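# Switch on the shaker holding four jars

## Task

Four jars already sit on the shaker, which is preset to a 20-second run; turn the shaker on.

## Robot and tools

Robot: two arms, left_arm and right_arm, each with a two-finger gripper. In the scene frame the origin lies at table-top height midway between the nominal bases, +z points up, +x points out over the table, and left_arm is on the +y side (arm names do not match image sides). Calibrated bases: left_arm at (+0.004, +0.375, +0.034) m, quat_wxyz (+1.000, 0, 0, +0.022); right_arm at (+0.018, -0.267, +0.006) m, quat_wxyz (+1.000, 0, 0, +0.009). Every hand position, quaternion, velocity, target and wrist-camera pose is reported in that arm's own base frame. Fixed cameras and the table use the scene frame. Gripper axes: the fingers point along +z and open and close along y. end_effector_position is the point between the pads, roughly 1 cm short of the fingertips. Reported poses may be off by a few centimetres, more at long reach.

Row format (used by every motion tool): 16 numbers covering both arms, even if only one moves. First left_arm: x, y, z (metres), qw, qx, qy, qz (w first), opening; then the same 8 for right_arm. Each is an absolute target pose in that arm's base frame, not an offset. Opening ranges from -1 (closed) to +1 (fully open, 0.094 m). A 0 means half closed, so to leave a gripper alone, resend its current command. To keep an arm still, resend the whole pose from the last result taken before it began holding, plus its intended opening. To keep orientation fixed, repeat the same quaternion rather than copying the drifted reading.

execute_actions(actions, cameras): actions is a list of actions. Each action is a list of up to 15 rows, one per 1/30 s step, and a short action holds its last row. A target more than 0.6 m from the gripper's starting position along any of that gripper's axes makes the action refused for both arms. If the first action fails that check, or any action is malformed, the entire call is refused. An empty list returns images and the full state: motor temperatures, actions left and the scene number.

move(target, speed, blend, opening_speed, grip_force, blocking, cameras): moves each gripper in a straight line from its Hand target to the row given, or through a list of up to 15 rows. The 0.6 m limit does not apply here. speed is in m/s, from 0.002 to 2.9, default 0.25, and turning is capped at twice that in rad/s; give one value or one per target. blend is a corner radius in m; 0 (the default) stops at each target. opening_speed is the rate of opening change per second on the -1..1 scale, at least 0.2. grip_force is newtons per finger pad, 10 to 50, given once or per arm; it persists, and lower values close slowly. blocking=false returns after about 0.5 s while motion continues, and a new move replaces the running one. A move is capped at 10 s and does not avoid obstacles. Faster motion means more lag and harder impacts, and a target placed beyond a contact presses harder. The result adds a line 'move: <ending> ...' where the ending is one of done, off_target, moving, held or fault. limits=paced means a pose was clipped; limits=held means steps were withheld. Neither done nor off_target tells you about contact.

wait(seconds 0-10) runs the scene while holding commands. stop() brakes a running move. zoom_image(camera, region [x0,y0,x1,y1] pixels, at most 504x504) enlarges part of the latest image from cam_high, cam_over, cam_left_wrist or cam_right_wrist. read_manual gives licence texts only. finished_scene(scene) ends the scene for good; call it only once the shaker is running and will stay that way without the robot.

Control behaviour: at each step the commanded orientation is clipped to within 40 degrees of the measured one, and position takes priority. One action may fall short, so check Hand target and resend the remainder. Friction and gravity can leave the gripper low, short or tilted, and small moves may go sideways or not happen at all. Verify each result and correct any tilt. Keep paths away from an arm's own base, because passing close can flip its shoulder posture.

Gripping: grip_measured uses the command scale. It reads a little wide when empty and below the part's width under a full squeeze, and force rises roughly 1 N per 0.001 below first contact. To release, command well above grip_measured.

Result lines: joint positions (the last value is the finger opening in m), joint velocities (may read 'within noise'), joint torques (offset and noisy; joints 1-3 wrap at ±28 N m), Hand target, Tool commands, motor temperatures and step readings of end_effector_position. MOTOR HOT appears at 75 °C. At 90 °C that arm folds and idles; at 100 °C it goes limp. Holding loads, long reach or pushing against something unreachable heats motors.

Cameras: cam_high and cam_over are 896x504 fixed; cam_left_wrist and cam_right_wrist are 672x504 fisheye. Calibration is approximate, with fixed cameras possibly a few mm or degrees off.

Avoid: pressing the shaker's switch hard, hitting the shaker or table, knocking jars over or off the table (that fails the task), contact between the arms or grippers (which the clearance check may miss), loading the wrist-camera cables, and arm stops. Press the control gently at low speed with a target only just past contact, then back off. Something may occasionally nudge loose objects.

Each tool is called after "Emit:" by a JSON object that holds its "name" and its "arguments", one argument or row to a line.

## Session

Emit:
{"name": "execute_actions", "arguments": {
  "actions": []
}}

Emit:
{"name": "zoom_image", "arguments": {
  "camera": "cam_high",
  "region": [340, 130, 690, 400]
}}

Emit:
{"name": "zoom_image", "arguments": {
  "camera": "cam_over",
  "region": [250, 60, 650, 430]
}}

Scene clock: 0.00 s.
left_arm: end_effector_position=(+0.2332, -0.1814, +0.2896) grip_measured=+1.000 end_effector_quat_wxyz=(+0.585, -0.050, +0.737, -0.334) | right_arm: end_effector_position=(+0.2138, +0.1843, +0.3886) grip_measured=+1.000 end_effector_quat_wxyz=(+0.587, +0.071, +0.731, +0.339)
Joint positions: left_arm=[-0.941 0.643 0.569 -0.031 -0.488 -0.636 0.094] | right_arm=[1.109 0.755 0.991 -0.338 0.679 0.685 0.094]
Joint velocities: within noise
Joint torques (N m): no reading
Motor temperatures (°C): left_arm=[24 29 25 28 26 25 27] | right_arm=[27 24 30 23 26 27 26]
Heat: left arm: 29 °C; right arm: 30 °C.
Hand target: left_arm +0.2331, -0.1812, +0.3017; +0.592, -0.055, +0.727, -0.344 | right_arm +0.2134, +0.1835, +0.3910; +0.588, +0.072, +0.730, +0.341
Tool commands: left_gripper/opening=+1.0 right_gripper/opening=+1.0
camera_calibration:
cam_left_wrist: T_world_to_cam=[[-0.321959, -0.825697, 0.463214, -0.200483], [-0.884372, 0.0876283, -0.458485, 0.363595], [0.337979, -0.557266, -0.758436, 0.155682], [0, 0, 0, 1]] pos_world=[0.204389, -0.110643, 0.377644]
cam_right_wrist: T_world_to_cam=[[0.311646, -0.685621, -0.657876, 0.326984], [-0.868643, 0.0750634, -0.489719, 0.385146], [0.385144, 0.724078, -0.572167, 0.124233], [0, 0, 0, 1]] pos_world=[0.184803, 0.105322, 0.47481]

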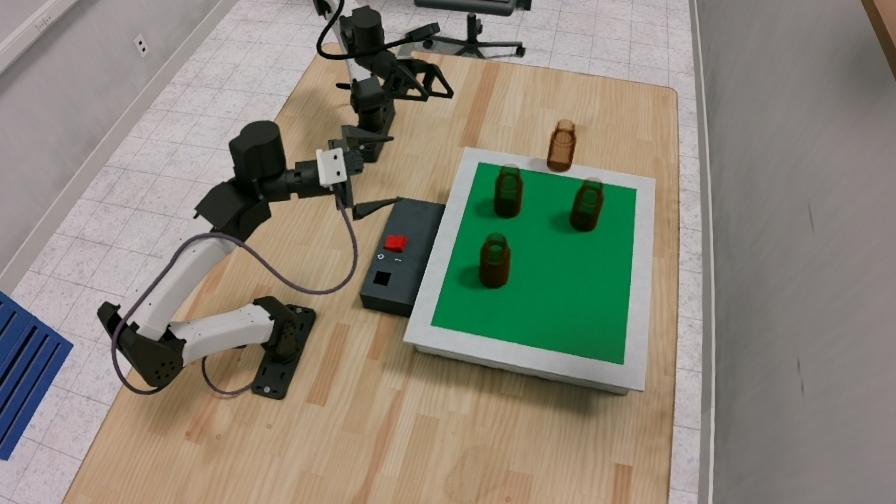

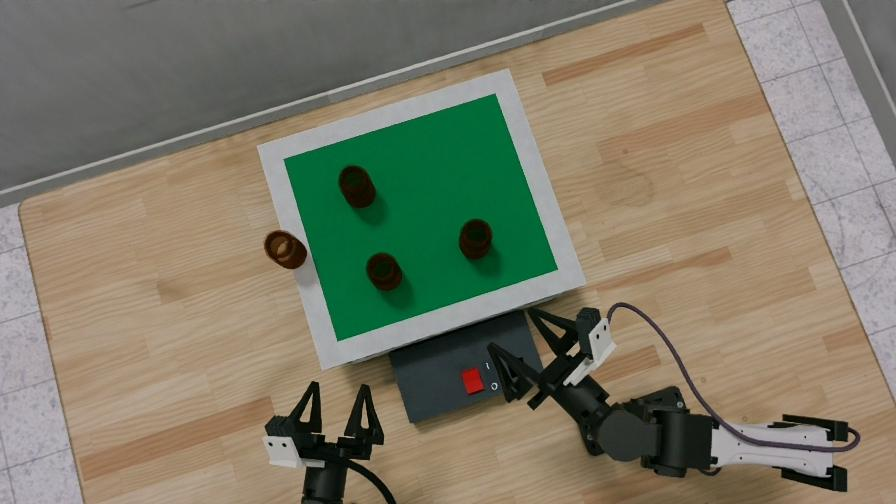

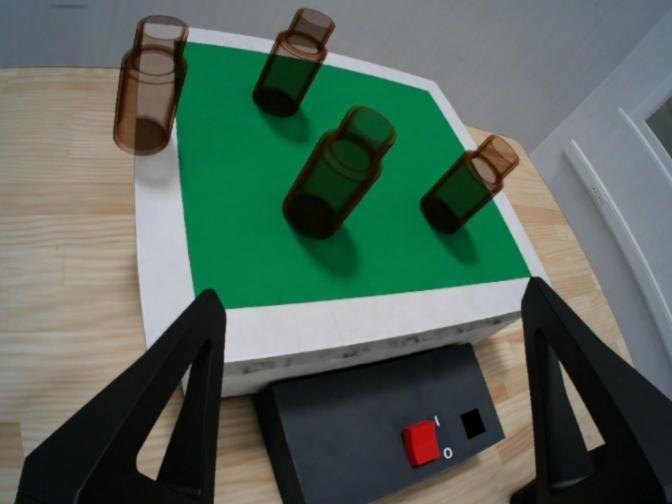

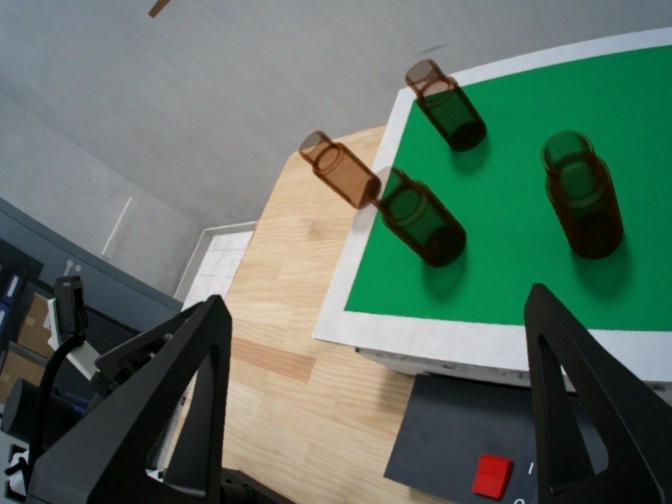

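Scaled by 1.440 from the camera's 896x504 image, which has a finer 1280x720 frame.

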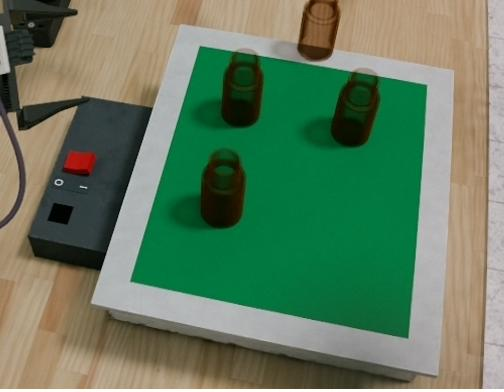

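Scaled by 1.260 from the camera's 896x504 image, which has a finer 1280x720 frame.

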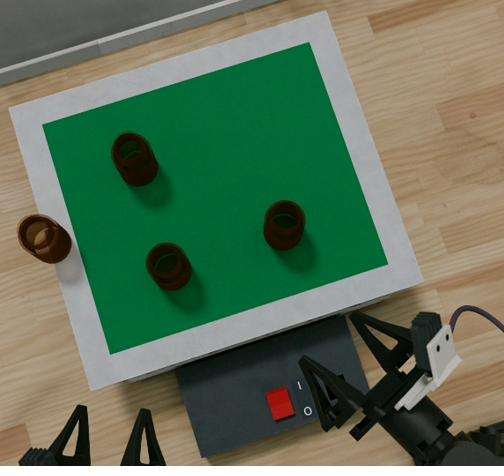

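Emit:
{"name": "move", "arguments": {
  "target": [0.385, -0.115, 0.265, 0.3914, 0.175, 0.9002, -0.0761, 0.7, 0.16, 0.17, 0.22, 0.2241, -0.483, 0.8365, 0.1294, -1],
  "speed": 0.2,
  "grip_force": [30, 50],
  "cameras": ["cam_high", "cam_over", "cam_left_wrist"]
}}

Emit:
{"name": "zoom_image", "arguments": {
  "camera": "cam_high",
  "region": [480, 60, 660, 240]
}}

Scene clock: 27.33 s.
left_arm: end_effector_position=(+0.3796, -0.1174, +0.2499) grip_measured=+0.701 end_effector_quat_wxyz=(+0.375, +0.174, +0.907, -0.081) | right_arm: end_effector_position=(+0.1604, +0.1700, +0.2148) grip_measured=-0.992 end_effector_quat_wxyz=(+0.223, -0.477, +0.839, +0.134)
Joint positions: left_arm=[-0.255 1.403 1.368 -0.754 0.104 0.081 0.08] | right_arm=[0.674 1.015 1.151 -1.213 -0.188 -0.312 0]
Joint torques (N m): left_arm=[0.54 -4.6 11.48 1.62 -0.1 0.14] | right_arm=[0.88 -1.52 8.58 1.29 -0.08 -0.06]
Motor temperatures (°C): left_arm=[24 29 33 33 26 25 27] | right_arm=[27 24 37 29 26 27 26]
Heat: left arm: 33 °C; right arm: 37 °C.
Hand target: left_arm +0.3846, -0.1149, +0.2650; +0.392, +0.175, +0.900, -0.076 | right_arm +0.1600, +0.1700, +0.2199; +0.224, -0.483, +0.836, +0.129
Off the commanded pose: left_arm 0.016 m, 2 deg | right_arm 0.005 m, 1 deg.
grip_force (N): 30, 50
move: off_target (left_arm)
camera_calibration:
cam_left_wrist: T_world_to_cam=[[-0.422106, -0.903561, -0.0735166, 0.0810008], [-0.903138, 0.412107, 0.120458, 0.369759], [-0.0785446, 0.117242, -0.989993, 0.406916], [0, 0, 0, 1]] pos_world=[0.400096, -0.126899, 0.364259]
Images, in order (width x height): cam_high 896x504, cam_over 896x504, cam_left_wrist 672x504.

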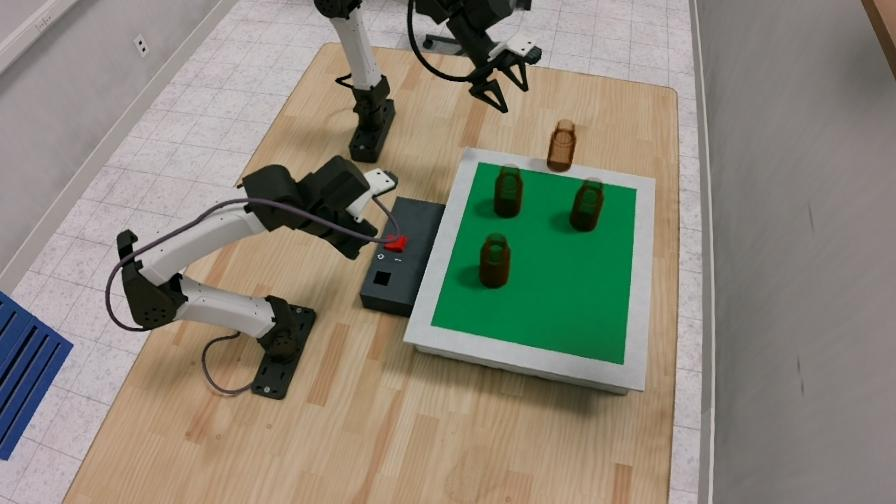

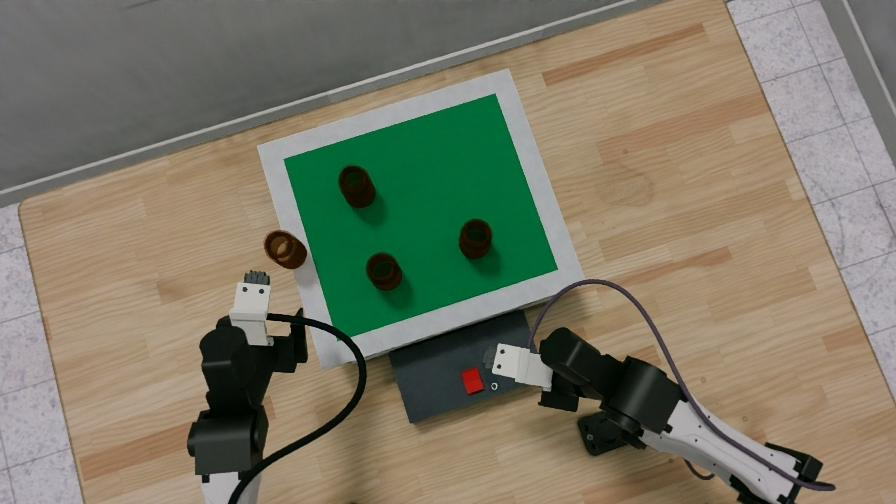

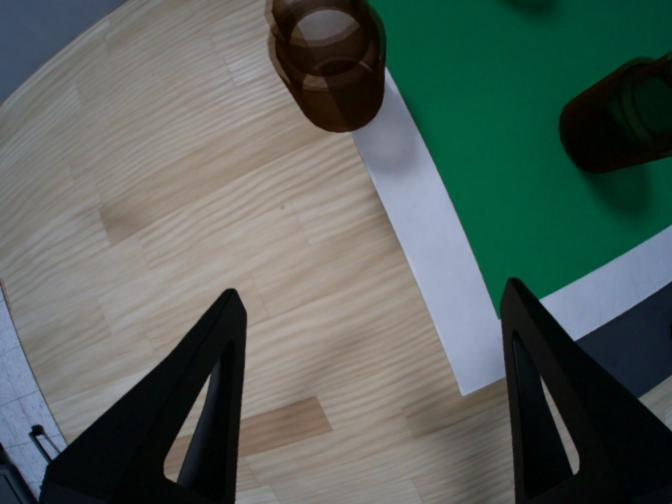

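Scaled by 2.800 from the camera's 896x504 image, which has a finer 1280x720 frame.

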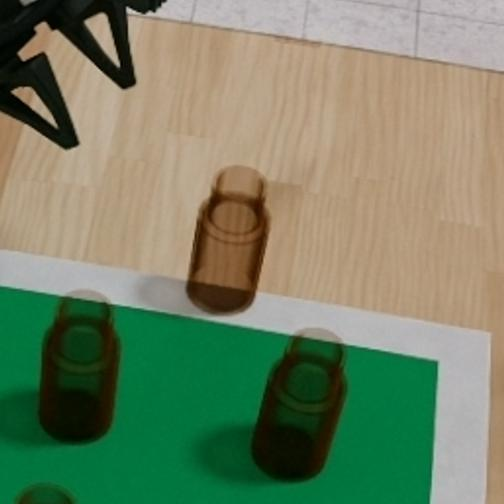

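Emit:
{"name": "move", "arguments": {
  "target": [
    [0.415, -0.123, 0.225, 0.3914, 0.175, 0.9002, -0.0761, 0.7, 0.16, 0.17, 0.22, 0.2241, -0.483, 0.8365, 0.1294, -1],
    [0.466, -0.144, 0.222, 0.3914, 0.175, 0.9002, -0.0761, 0.7, 0.16, 0.17, 0.22, 0.2241, -0.483, 0.8365, 0.1294, -1]
  ],
  "speed": 0.1,
  "blend": [0.01, 0],
  "cameras": ["cam_high", "cam_left_wrist"]
}}

Emit:
{"name": "zoom_image", "arguments": {
  "camera": "cam_high",
  "region": [480, 60, 660, 240]
}}

Scene clock: 45.10 s.
left_arm: end_effector_position=(+0.4550, -0.1382, +0.2005) grip_measured=+0.701 end_effector_quat_wxyz=(+0.361, +0.175, +0.913, -0.074) | right_arm: end_effector_position=(+0.1604, +0.1699, +0.2147) grip_measured=-0.992 end_effector_quat_wxyz=(+0.223, -0.478, +0.839, +0.133)
Joint positions: left_arm=[-0.263 1.702 1.485 -0.604 0.088 0.082 0.08] | right_arm=[0.674 1.015 1.151 -1.213 -0.188 -0.313 0]
Joint torques (N m): left_arm=[-0.64 -7.09 11.77 1.92 -0.04 -0.05] | right_arm=[0.88 -1.5 8.61 1.29 -0.1 -0.06]
Heat: left arm: 37 °C; right arm: 39 °C.
Hand target: left_arm +0.4648, -0.1436, +0.2222; +0.391, +0.175, +0.900, -0.076 | right_arm +0.1600, +0.1700, +0.2199; +0.224, -0.483, +0.837, +0.129
Off the commanded pose: left_arm 0.025 m, 4 deg | right_arm 0.005 m, 1 deg.
grip_force (N): 30, 50
move: off_target (left_arm)
camera_calibration:
cam_left_wrist: T_world_to_cam=[[-0.421874, -0.903183, -0.0792634, 0.0915464], [-0.900459, 0.407184, 0.152889, 0.444025], [-0.105812, 0.135873, -0.985059, 0.380386], [0, 0, 0, 1]] pos_world=[0.478697, -0.149801, 0.314073]
Images, in order (width x height): cam_high 896x504, cam_left_wrist 672x504.

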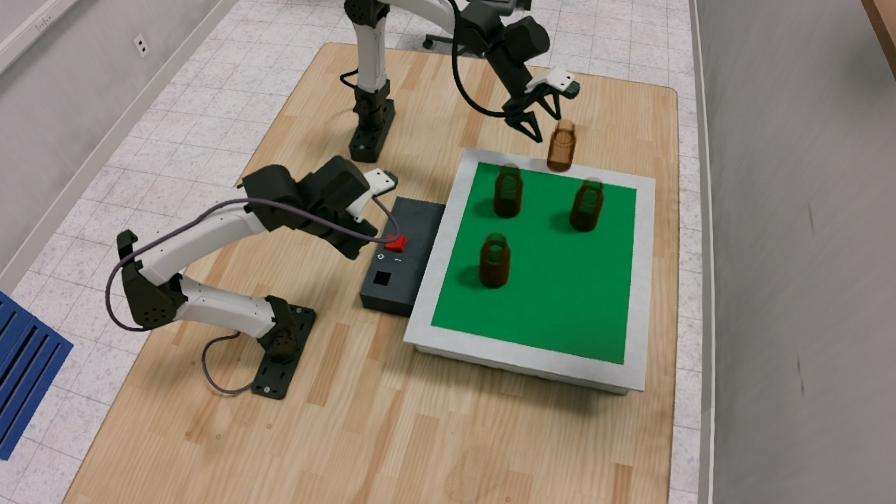

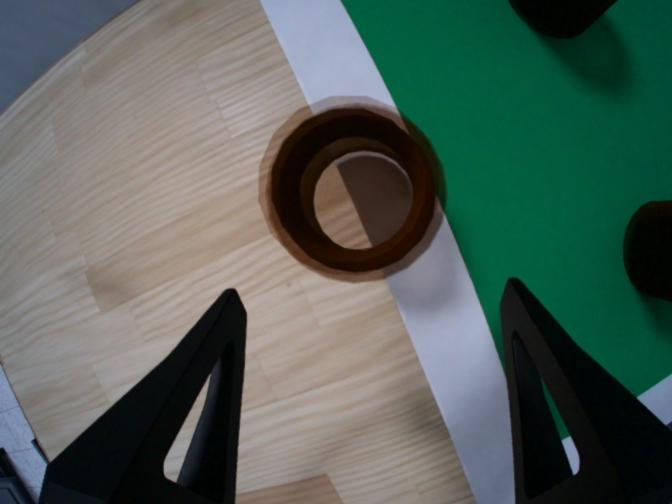

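Scaled by 2.800 from the camera's 896x504 image, which has a finer 1280x720 frame.

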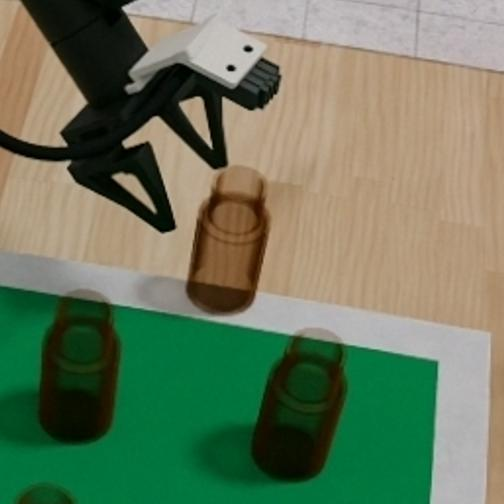

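Emit:
{"name": "move", "arguments": {
  "target": [
    [0.492, -0.1485, 0.222, 0.397, 0.174, 0.898, -0.077, 0.7, 0.16, 0.17, 0.22, 0.2241, -0.483, 0.8365, 0.1294, -1]
  ],
  "speed": 0.08,
  "cameras": ["cam_high", "cam_left_wrist"]
}}

Emit:
{"name": "zoom_image", "arguments": {
  "camera": "cam_high",
  "region": [480, 60, 660, 240]
}}

Scene clock: 54.07 s.
left_arm: end_effector_position=(+0.4807, -0.1450, +0.2009) grip_measured=+0.701 end_effector_quat_wxyz=(+0.367, +0.175, +0.911, -0.074) | right_arm: end_effector_position=(+0.1604, +0.1699, +0.2147) grip_measured=-0.992 end_effector_quat_wxyz=(+0.223, -0.478, +0.839, +0.133)
Joint positions: left_arm=[-0.263 1.795 1.589 -0.601 0.088 0.082 0.08] | right_arm=[0.674 1.015 1.151 -1.213 -0.188 -0.313 0]
Joint torques (N m): left_arm=[-0.09 -7.77 11.66 1.93 -0.04 -0.02] | right_arm=[0.88 -1.54 8.57 1.28 -0.09 -0.07]
Motor temperatures (°C): left_arm=[24 33 39 32 26 25 27] | right_arm=[27 24 39 27 26 27 27]
Heat: left arm: 39 °C; right arm: 39 °C.
Hand target: left_arm +0.4908, -0.1480, +0.2222; +0.397, +0.174, +0.898, -0.077 | right_arm +0.1600, +0.1700, +0.2199; +0.224, -0.483, +0.837, +0.129
Off the commanded pose: left_arm 0.024 m, 4 deg | right_arm 0.005 m, 1 deg.
grip_force (N): 30, 50
move: off_target (left_arm)
camera_calibration:
cam_left_wrist: T_world_to_cam=[[-0.420598, -0.903547, -0.0818552, 0.0960574], [-0.902424, 0.407365, 0.140302, 0.473334], [-0.093424, 0.132879, -0.986719, 0.378339], [0, 0, 0, 1]] pos_world=[0.502896, -0.156301, 0.314768]
Images, in order (width x height): cam_high 896x504, cam_left_wrist 672x504.

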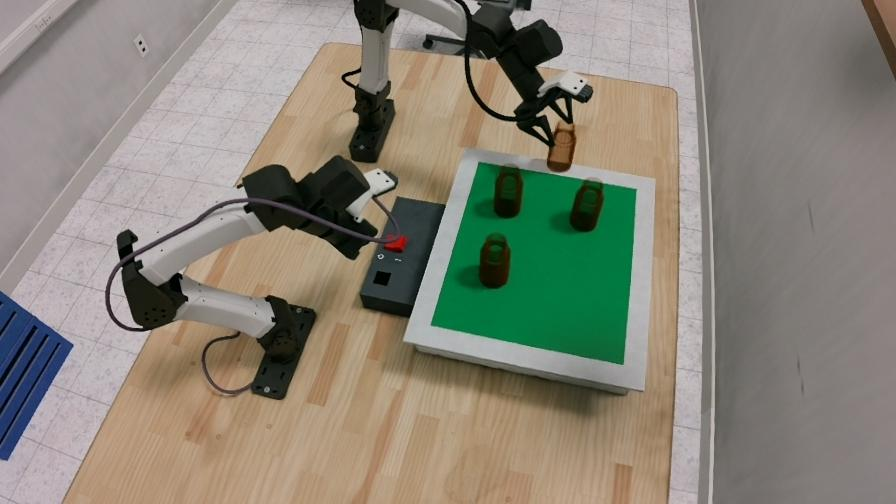

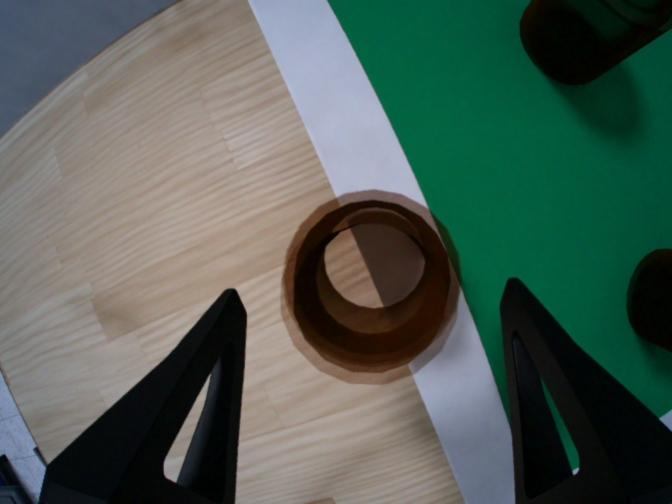

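Scaled by 2.800 from the camera's 896x504 image, which has a finer 1280x720 frame.

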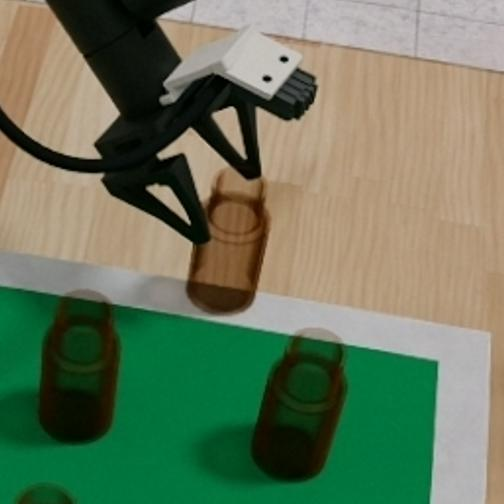

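Emit:
{"name": "move", "arguments": {
  "target": [
    [0.491, -0.148, 0.211, 0.397, 0.174, 0.898, -0.077, 0.7, 0.16, 0.17, 0.22, 0.2241, -0.483, 0.8365, 0.1294, -1],
    [0.491, -0.148, 0.211, 0.397, 0.174, 0.898, -0.077, -0.3, 0.16, 0.17, 0.22, 0.2241, -0.483, 0.8365, 0.1294, -1]
  ],
  "speed": 0.06,
  "opening_speed": 0.4,
  "cameras": ["cam_high", "cam_left_wrist"]
}}

Emit:
{"name": "zoom_image", "arguments": {
  "camera": "cam_high",
  "region": [480, 60, 660, 240]
}}

Scene clock: 67.10 s.
left_arm: end_effector_position=(+0.4861, -0.1464, +0.2046) grip_measured=-0.142 end_effector_quat_wxyz=(+0.382, +0.175, +0.905, -0.075) | right_arm: end_effector_position=(+0.1604, +0.1699, +0.2147) grip_measured=-0.992 end_effector_quat_wxyz=(+0.223, -0.478, +0.839, +0.133)
Joint positions: left_arm=[-0.263 1.795 1.582 -0.562 0.088 0.082 0.04] | right_arm=[0.674 1.015 1.151 -1.213 -0.188 -0.313 0]
Joint torques (N m): left_arm=[-0.05 -7.97 8.1 2.02 -0.05 -0.01] | right_arm=[0.9 -1.52 8.65 1.31 -0.08 -0.06]
Heat: left arm: 39 °C; right arm: 40 °C.
Hand target: left_arm +0.4908, -0.1478, +0.2112; +0.397, +0.174, +0.898, -0.077 | right_arm +0.1600, +0.1700, +0.2199; +0.224, -0.483, +0.837, +0.129
Off the commanded pose: left_arm 0.008 m, 2 deg | right_arm 0.005 m, 1 deg.
grip_force (N): 30, 50
move: done
camera_calibration:
cam_left_wrist: T_world_to_cam=[[-0.41804, -0.904232, -0.0872197, 0.0970855], [-0.906227, 0.408419, 0.109299, 0.486604], [-0.0632097, 0.124732, -0.990175, 0.367585], [0, 0, 0, 1]] pos_world=[0.504794, -0.1568, 0.319256]
Images, in order (width x height): cam_high 896x504, cam_left_wrist 672x504.

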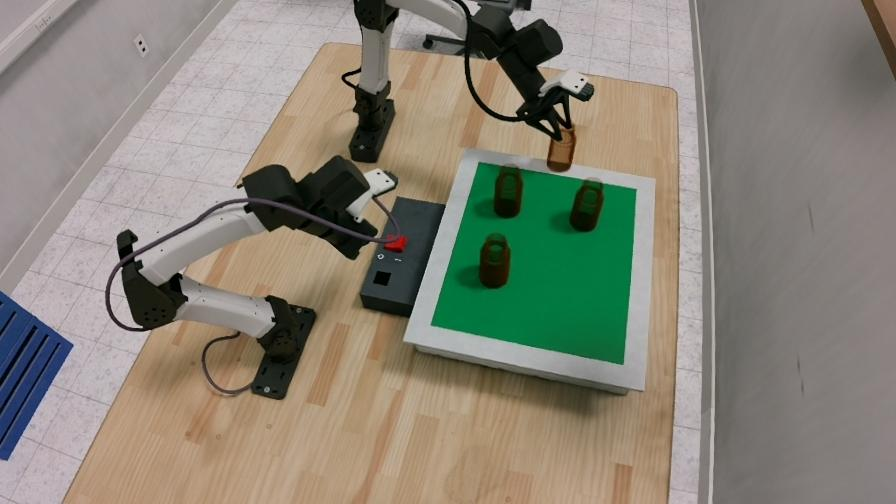

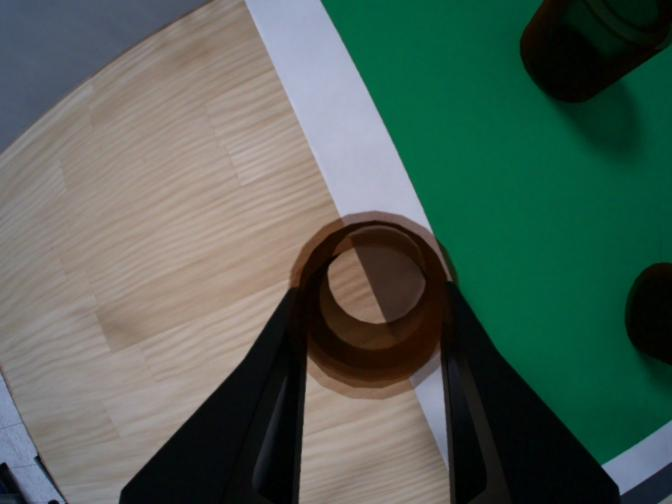

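Scaled by 2.800 from the camera's 896x504 image, which has a finer 1280x720 frame.

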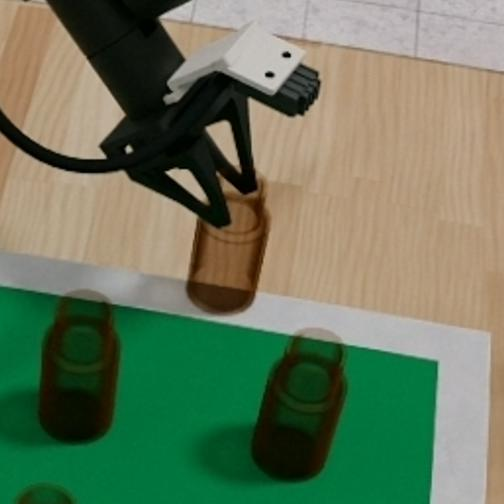

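Emit:
{"name": "move", "arguments": {
  "target": [
    [0.491, -0.148, 0.25, 0.397, 0.174, 0.898, -0.077, -0.3, 0.16, 0.17, 0.22, 0.2241, -0.483, 0.8365, 0.1294, -1],
    [0.488, -0.231, 0.255, 0.397, 0.174, 0.898, -0.077, -0.3, 0.16, 0.17, 0.22, 0.2241, -0.483, 0.8365, 0.1294, -1]
  ],
  "speed": 0.08,
  "grip_force": [40, 50],
  "cameras": ["cam_high", "cam_over", "cam_left_wrist"]
}}

Emit:
{"name": "zoom_image", "arguments": {
  "camera": "cam_high",
  "region": [480, 80, 660, 260]
}}

Scene clock: 76.50 s.
left_arm: end_effector_position=(+0.4793, -0.2270, +0.2275) grip_measured=-0.150 end_effector_quat_wxyz=(+0.363, +0.182, +0.911, -0.070) | right_arm: end_effector_position=(+0.1604, +0.1699, +0.2147) grip_measured=-0.992 end_effector_quat_wxyz=(+0.223, -0.478, +0.839, +0.133)
Joint positions: left_arm=[-0.458 1.928 1.875 -0.761 -0.049 -0.044 0.04] | right_arm=[0.674 1.015 1.151 -1.213 -0.188 -0.313 0]
Joint torques (N m): left_arm=[-0.24 -9.21 12.34 1.85 -0.26 -0.09] | right_arm=[0.9 -1.5 8.62 1.27 -0.08 -0.06]
Heat: left arm: 39 °C; right arm: 41 °C.
Hand target: left_arm +0.4866, -0.2304, +0.2551; +0.397, +0.174, +0.898, -0.077 | right_arm +0.1600, +0.1700, +0.2199; +0.224, -0.483, +0.837, +0.129
Off the commanded pose: left_arm 0.029 m, 4 deg | right_arm 0.005 m, 1 deg.
grip_force (N): 40, 50
move: off_target (left_arm)
camera_calibration:
cam_left_wrist: T_world_to_cam=[[-0.430704, -0.897665, -0.0932312, 0.0323511], [-0.89732, 0.414899, 0.150587, 0.498661], [-0.0964949, 0.148517, -0.984191, 0.419786], [0, 0, 0, 1]] pos_world=[0.501899, -0.240199, 0.341074]
Images, in order (width x height): cam_high 896x504, cam_over 896x504, cam_left_wrist 672x504.

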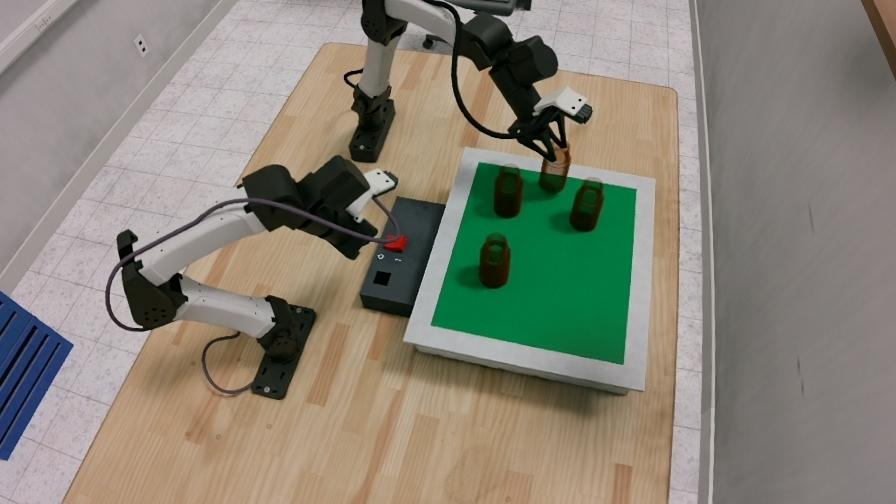

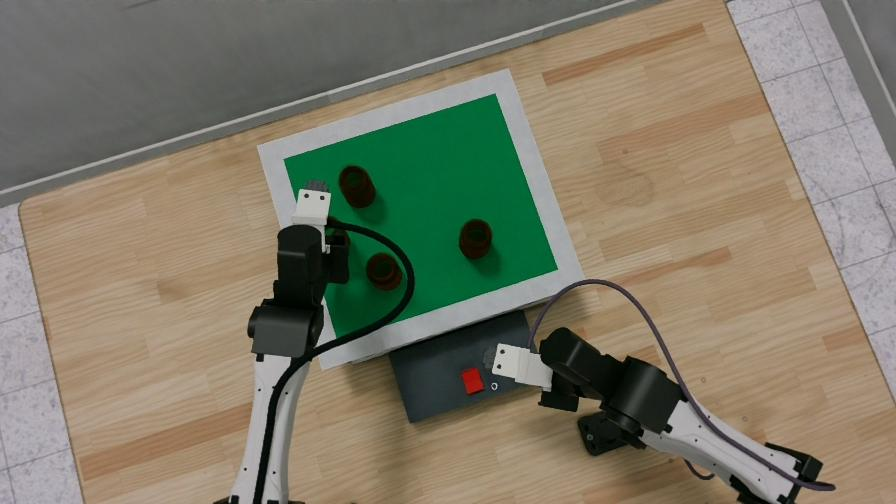

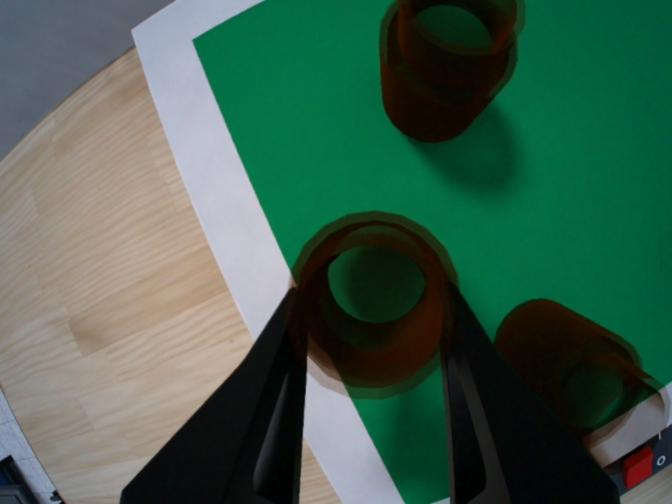

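Scaled by 2.800 from the camera's 896x504 image, which has a finer 1280x720 frame.

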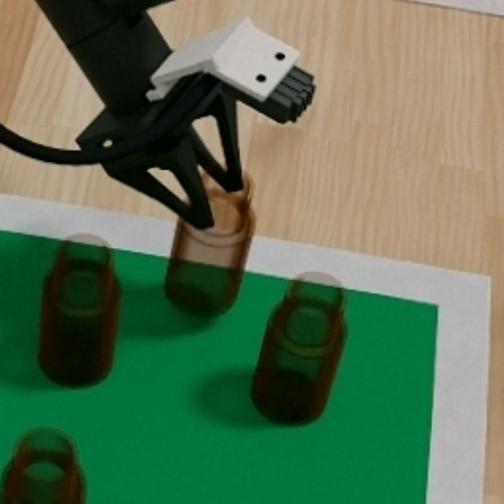

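Emit:
{"name": "move", "arguments": {
  "target": [
    [0.487, -0.236, 0.237, 0.417, 0.173, 0.889, -0.081, -0.3, 0.16, 0.17, 0.22, 0.2241, -0.483, 0.8365, 0.1294, -1]
  ],
  "speed": 0.05,
  "cameras": ["cam_high", "cam_left_wrist"]
}}

Emit:
{"name": "zoom_image", "arguments": {
  "camera": "cam_high",
  "region": [480, 80, 660, 260]
}}

Scene clock: 85.93 s.
left_arm: end_effector_position=(+0.4835, -0.2314, +0.2064) grip_measured=-0.150 end_effector_quat_wxyz=(+0.376, +0.180, +0.906, -0.070) | right_arm: end_effector_position=(+0.1604, +0.1699, +0.2147) grip_measured=-0.992 end_effector_quat_wxyz=(+0.223, -0.478, +0.839, +0.133)
Joint positions: left_arm=[-0.466 1.918 1.758 -0.628 -0.06 -0.049 0.04] | right_arm=[0.674 1.015 1.151 -1.213 -0.188 -0.313 0]
Joint torques (N m): left_arm=[-0.62 -11.78 8.31 2.2 -0.21 -0.09] | right_arm=[0.92 -1.5 8.57 1.28 -0.1 -0.07]
Motor temperatures (°C): left_arm=[24 38 39 34 26 25 27] | right_arm=[27 24 42 27 26 27 27]
Heat: left arm: 39 °C; right arm: 42 °C.
Hand target: left_arm +0.4859, -0.2355, +0.2371; +0.416, +0.173, +0.889, -0.081 | right_arm +0.1600, +0.1700, +0.2199; +0.224, -0.483, +0.837, +0.129
Off the commanded pose: left_arm 0.031 m, 5 deg | right_arm 0.005 m, 1 deg.
grip_force (N): 40, 50
move: off_target (left_arm)
camera_calibration:
cam_left_wrist: T_world_to_cam=[[-0.424522, -0.900179, -0.097259, 0.0255224], [-0.902575, 0.412235, 0.124183, 0.514771], [-0.0716931, 0.140502, -0.987481, 0.386951], [0, 0, 0, 1]] pos_world=[0.503196, -0.243599, 0.320664]
Images, in order (width x height): cam_high 896x504, cam_left_wrist 672x504.

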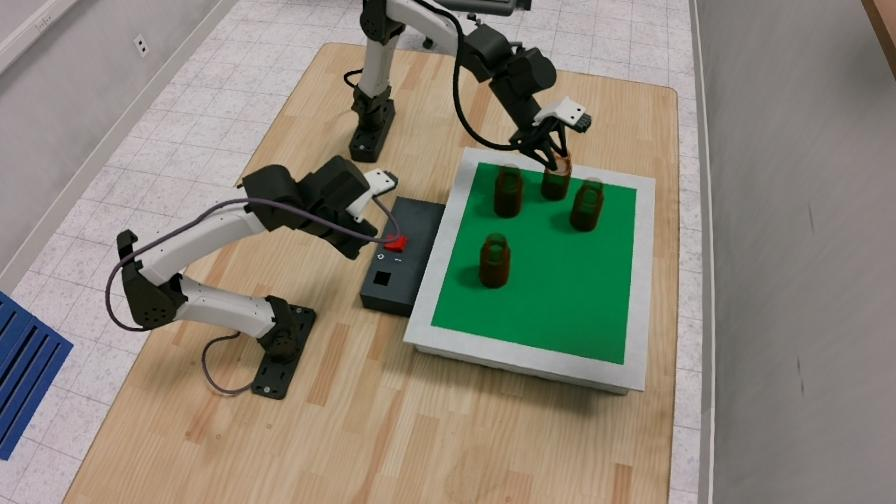

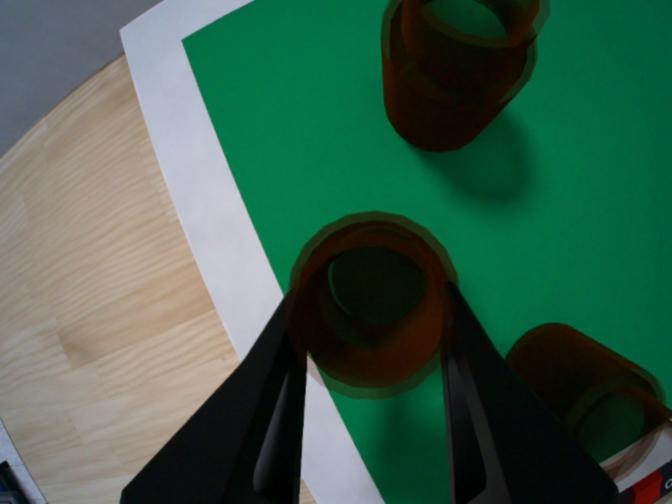

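Scaled by 2.800 from the camera's 896x504 image, which has a finer 1280x720 frame.

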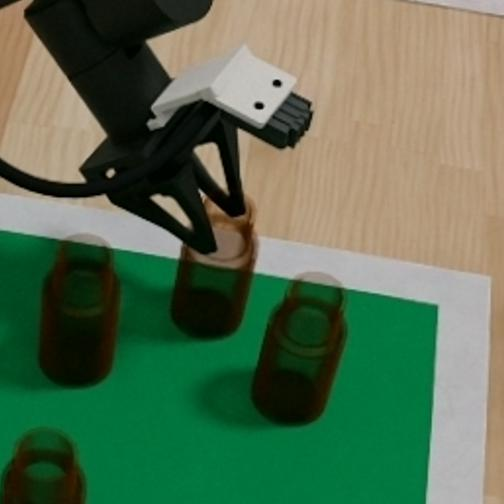

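Emit:
{"name": "move", "arguments": {
  "target": [
    [0.486, -0.2355, 0.229, 0.419, 0.173, 0.888, -0.081, -0.3, 0.16, 0.17, 0.22, 0.2241, -0.483, 0.8365, 0.1294, -1]
  ],
  "speed": 0.04,
  "cameras": ["cam_high", "cam_left_wrist"]
}}

Emit:
{"name": "zoom_image", "arguments": {
  "camera": "cam_high",
  "region": [480, 80, 660, 260]
}}

Scene clock: 94.03 s.
left_arm: end_effector_position=(+0.4828, -0.2310, +0.2058) grip_measured=-0.150 end_effector_quat_wxyz=(+0.385, +0.179, +0.903, -0.072) | right_arm: end_effector_position=(+0.1604, +0.1699, +0.2147) grip_measured=-0.992 end_effector_quat_wxyz=(+0.223, -0.478, +0.839, +0.133)
Joint positions: left_arm=[-0.466 1.899 1.717 -0.586 -0.061 -0.049 0.04] | right_arm=[0.674 1.015 1.151 -1.213 -0.188 -0.313 0]
Joint torques (N m): left_arm=[-0.68 -11 7.83 2.2 -0.23 -0.09] | right_arm=[0.85 -1.52 8.64 1.29 -0.09 -0.07]
Heat: left arm: 40 °C; right arm: 42 °C.
Hand target: left_arm +0.4852, -0.2352, +0.2292; +0.418, +0.173, +0.888, -0.081 | right_arm +0.1600, +0.1700, +0.2199; +0.224, -0.483, +0.837, +0.129
Off the commanded pose: left_arm 0.024 m, 4 deg | right_arm 0.005 m, 1 deg.
grip_force (N): 40, 50
move: off_target (left_arm)
camera_calibration:
cam_left_wrist: T_world_to_cam=[[-0.422513, -0.90115, -0.0970122, 0.0243061], [-0.904741, 0.412949, 0.104481, 0.519343], [-0.0540916, 0.131915, -0.989784, 0.376303], [0, 0, 0, 1]] pos_world=[0.500495, -0.242199, 0.320556]
Images, in order (width x height): cam_high 896x504, cam_left_wrist 672x504.

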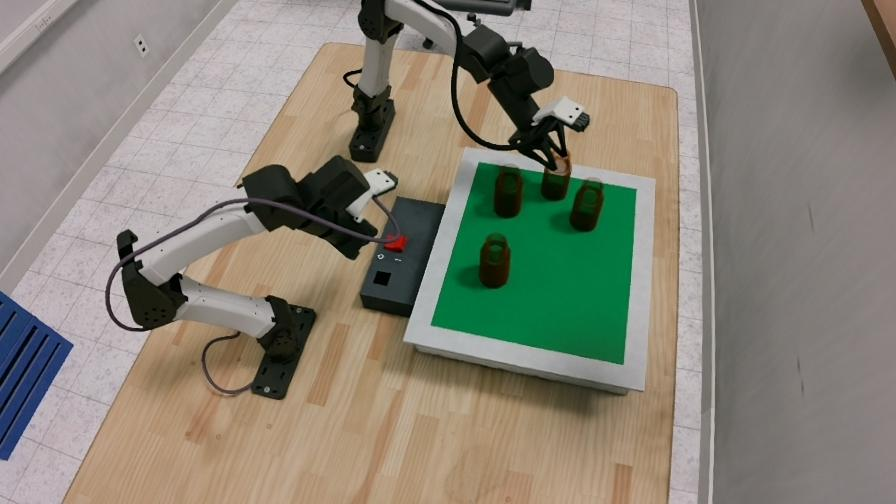

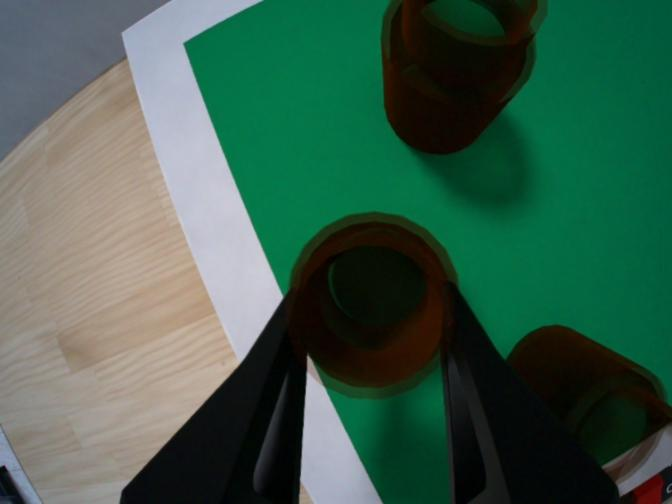

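Scaled by 2.800 from the camera's 896x504 image, which has a finer 1280x720 frame.

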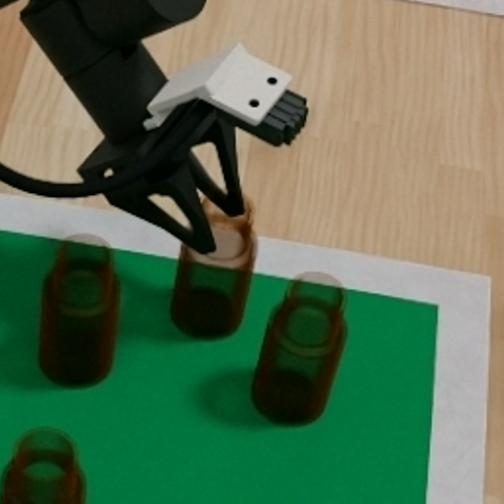

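Emit:
{"name": "move", "arguments": {
  "target": [
    [0.485, -0.2352, 0.227, 0.419, 0.173, 0.888, -0.081, 0.55, 0.16, 0.17, 0.22, 0.2241, -0.483, 0.8365, 0.1294, -1]
  ],
  "speed": 0.04,
  "opening_speed": 0.4,
  "cameras": ["cam_high", "cam_left_wrist"]
}}

Emit:
{"name": "zoom_image", "arguments": {
  "camera": "cam_high",
  "region": [480, 80, 660, 260]
}}

Scene clock: 102.27 s.
left_arm: end_effector_position=(+0.4842, -0.2312, +0.2053) grip_measured=+0.549 end_effector_quat_wxyz=(+0.391, +0.178, +0.900, -0.073) | right_arm: end_effector_position=(+0.1604, +0.1699, +0.2147) grip_measured=-0.992 end_effector_quat_wxyz=(+0.223, -0.478, +0.839, +0.133)
Joint positions: left_arm=[-0.466 1.895 1.699 -0.558 -0.063 -0.049 0.073] | right_arm=[0.674 1.015 1.151 -1.213 -0.188 -0.313 0]
Joint torques (N m): left_arm=[-0.7 -10.91 8.13 2.06 -0.21 -0.09] | right_arm=[0.91 -1.5 8.57 1.29 -0.11 -0.08]
Motor temperatures (°C): left_arm=[24 43 38 35 26 25 27] | right_arm=[27 24 43 27 26 27 27]
Heat: left arm: 43 °C; right arm: 43 °C.
Hand target: left_arm +0.4845, -0.2350, +0.2269; +0.418, +0.173, +0.888, -0.081 | right_arm +0.1600, +0.1700, +0.2199; +0.224, -0.483, +0.837, +0.129
Off the commanded pose: left_arm 0.022 m, 4 deg | right_arm 0.005 m, 1 deg.
grip_force (N): 40, 50
move: off_target (left_arm)
camera_calibration:
cam_left_wrist: T_world_to_cam=[[-0.41972, -0.902327, -0.0981865, 0.0232073], [-0.90671, 0.411892, 0.0906793, 0.524299], [-0.0413802, 0.127087, -0.991028, 0.368925], [0, 0, 0, 1]] pos_world=[0.500394, -0.241899, 0.32035]
Images, in order (width x height): cam_high 896x504, cam_left_wrist 672x504.

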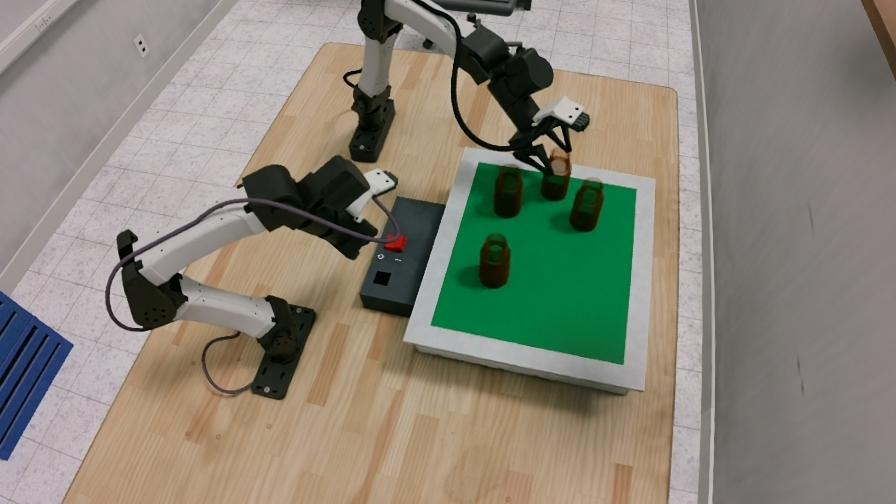

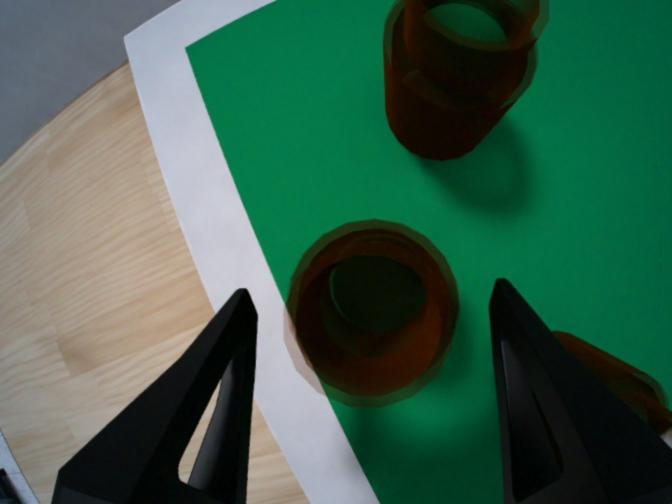

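Scaled by 2.800 from the camera's 896x504 image, which has a finer 1280x720 frame.

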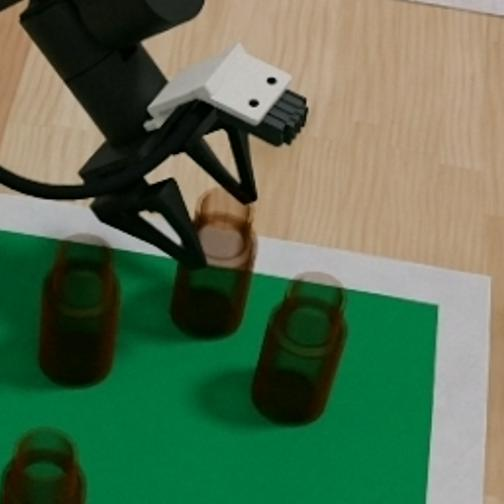

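Emit:
{"name": "move", "arguments": {
  "target": [
    [0.483, -0.2345, 0.33, 0.419, 0.173, 0.888, -0.081, 0.55, 0.16, 0.17, 0.22, 0.2241, -0.483, 0.8365, 0.1294, -1],
    [0.3, -0.1, 0.32, 0.392, 0.175, 0.9, -0.076, 0.55, 0.185, 0.25, 0.17, 0.2241, -0.483, 0.8365, 0.1294, -1],
    [0.22, -0.05, 0.28, 0.345, 0.362, 0.853, -0.147, 0.55, 0.188, 0.263, 0.115, 0.2241, -0.483, 0.8365, 0.1294, -1]
  ],
  "speed": [0.12, 0.25, 0.15],
  "blend": [0.02, 0.02, 0],
  "cameras": ["cam_high", "cam_right_wrist"]
}}

Scene clock: 114.53 s.
left_arm: end_effector_position=(+0.2206, -0.0481, +0.2780) grip_measured=+0.549 end_effector_quat_wxyz=(+0.342, +0.358, +0.858, -0.139) | right_arm: end_effector_position=(+0.1874, +0.2612, +0.1193) grip_measured=-0.992 end_effector_quat_wxyz=(+0.224, -0.484, +0.835, +0.133)
Joint positions: left_arm=[0.259 1.061 1.351 -1.416 0.634 0.902 0.073] | right_arm=[0.907 1.295 0.921 -0.676 -0.077 -0.124 0]
Joint torques (N m): left_arm=[0.53 -0.87 7.12 0.97 0.57 0.14] | right_arm=[0.85 -4.63 6.15 1.72 0.01 0.11]
Heat: left arm: 44 °C; right arm: 43 °C.
Hand target: left_arm +0.2200, -0.0500, +0.2801; +0.345, +0.362, +0.853, -0.147 | right_arm +0.1879, +0.2629, +0.1151; +0.224, -0.483, +0.836, +0.129
Off the commanded pose: left_arm 0.003 m, 1 deg | right_arm 0.005 m, 0 deg.
grip_force (N): 40, 50
move: done
camera_calibration:
cam_right_wrist: T_world_to_cam=[[0.83513, -0.541262, -0.0979408, 0.008215], [-0.500742, -0.821801, 0.271848, 0.299053], [-0.227629, -0.177985, -0.957343, 0.320934], [0, 0, 0, 1]] pos_world=[0.215942, 0.30733, 0.226752]
Images, in order (width x height): cam_high 896x504, cam_right_wrist 672x504.

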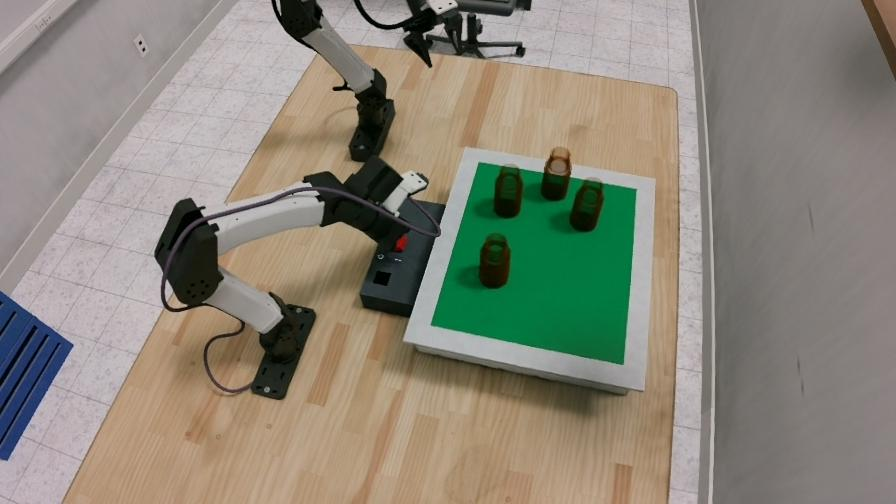

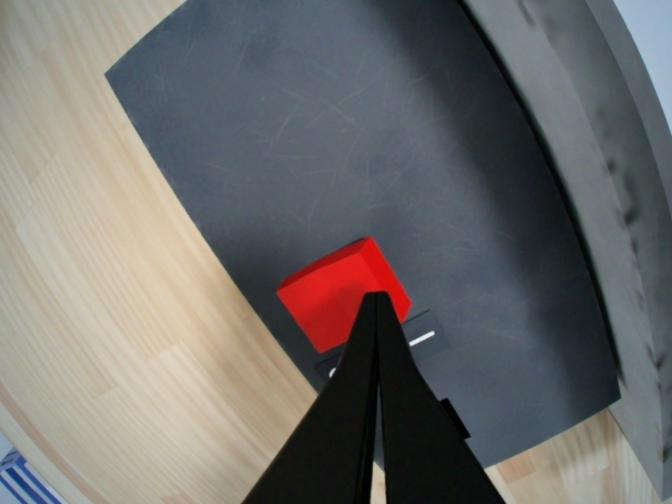

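Emit:
{"name": "move", "arguments": {
  "target": [
    [0.22, -0.05, 0.28, 0.345, 0.362, 0.853, -0.147, 0.55, 0.191, 0.265, 0.084, 0.2241, -0.483, 0.8365, 0.1294, -1]
  ],
  "speed": 0.05,
  "cameras": ["cam_high"]
}}

Scene clock: 120.47 s.
left_arm: end_effector_position=(+0.2206, -0.0481, +0.2780) grip_measured=+0.549 end_effector_quat_wxyz=(+0.342, +0.358, +0.858, -0.139) | right_arm: end_effector_position=(+0.1933, +0.2669, +0.0967) grip_measured=-0.992 end_effector_quat_wxyz=(+0.238, -0.482, +0.832, +0.135)
Joint positions: left_arm=[0.259 1.061 1.351 -1.417 0.634 0.902 0.073] | right_arm=[0.907 1.324 0.837 -0.534 -0.071 -0.124 0]
Joint torques (N m): left_arm=[0.54 -0.84 7.13 0.95 0.56 0.16] | right_arm=[0.42 -3.69 5.22 1.71 -0.07 0.07]
Heat: left arm: 42 °C; right arm: 43 °C.
Hand target: left_arm +0.2200, -0.0500, +0.2800; +0.345, +0.362, +0.853, -0.147 | right_arm +0.1908, +0.2647, +0.0844; +0.224, -0.483, +0.836, +0.129
Off the commanded pose: left_arm 0.003 m, 1 deg | right_arm 0.013 m, 2 deg.
grip_force (N): 40, 50
move: off_target (right_arm)
Images, in order (width x height): cam_high 896x504.

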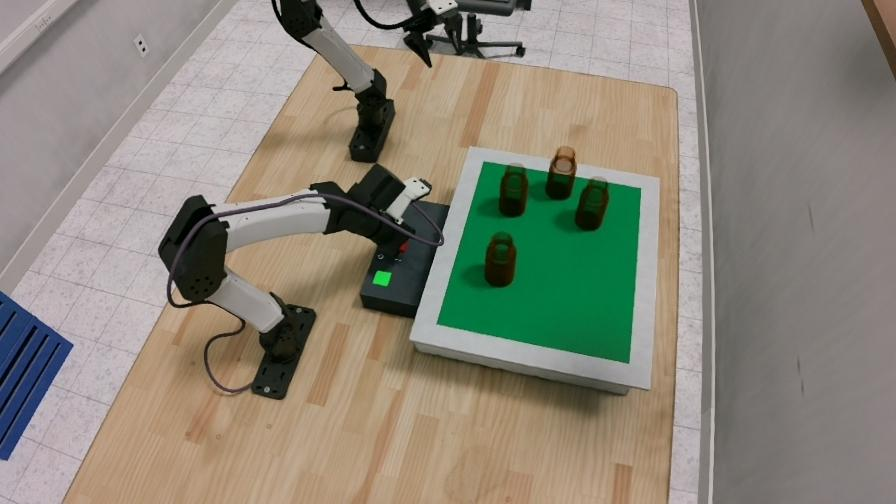

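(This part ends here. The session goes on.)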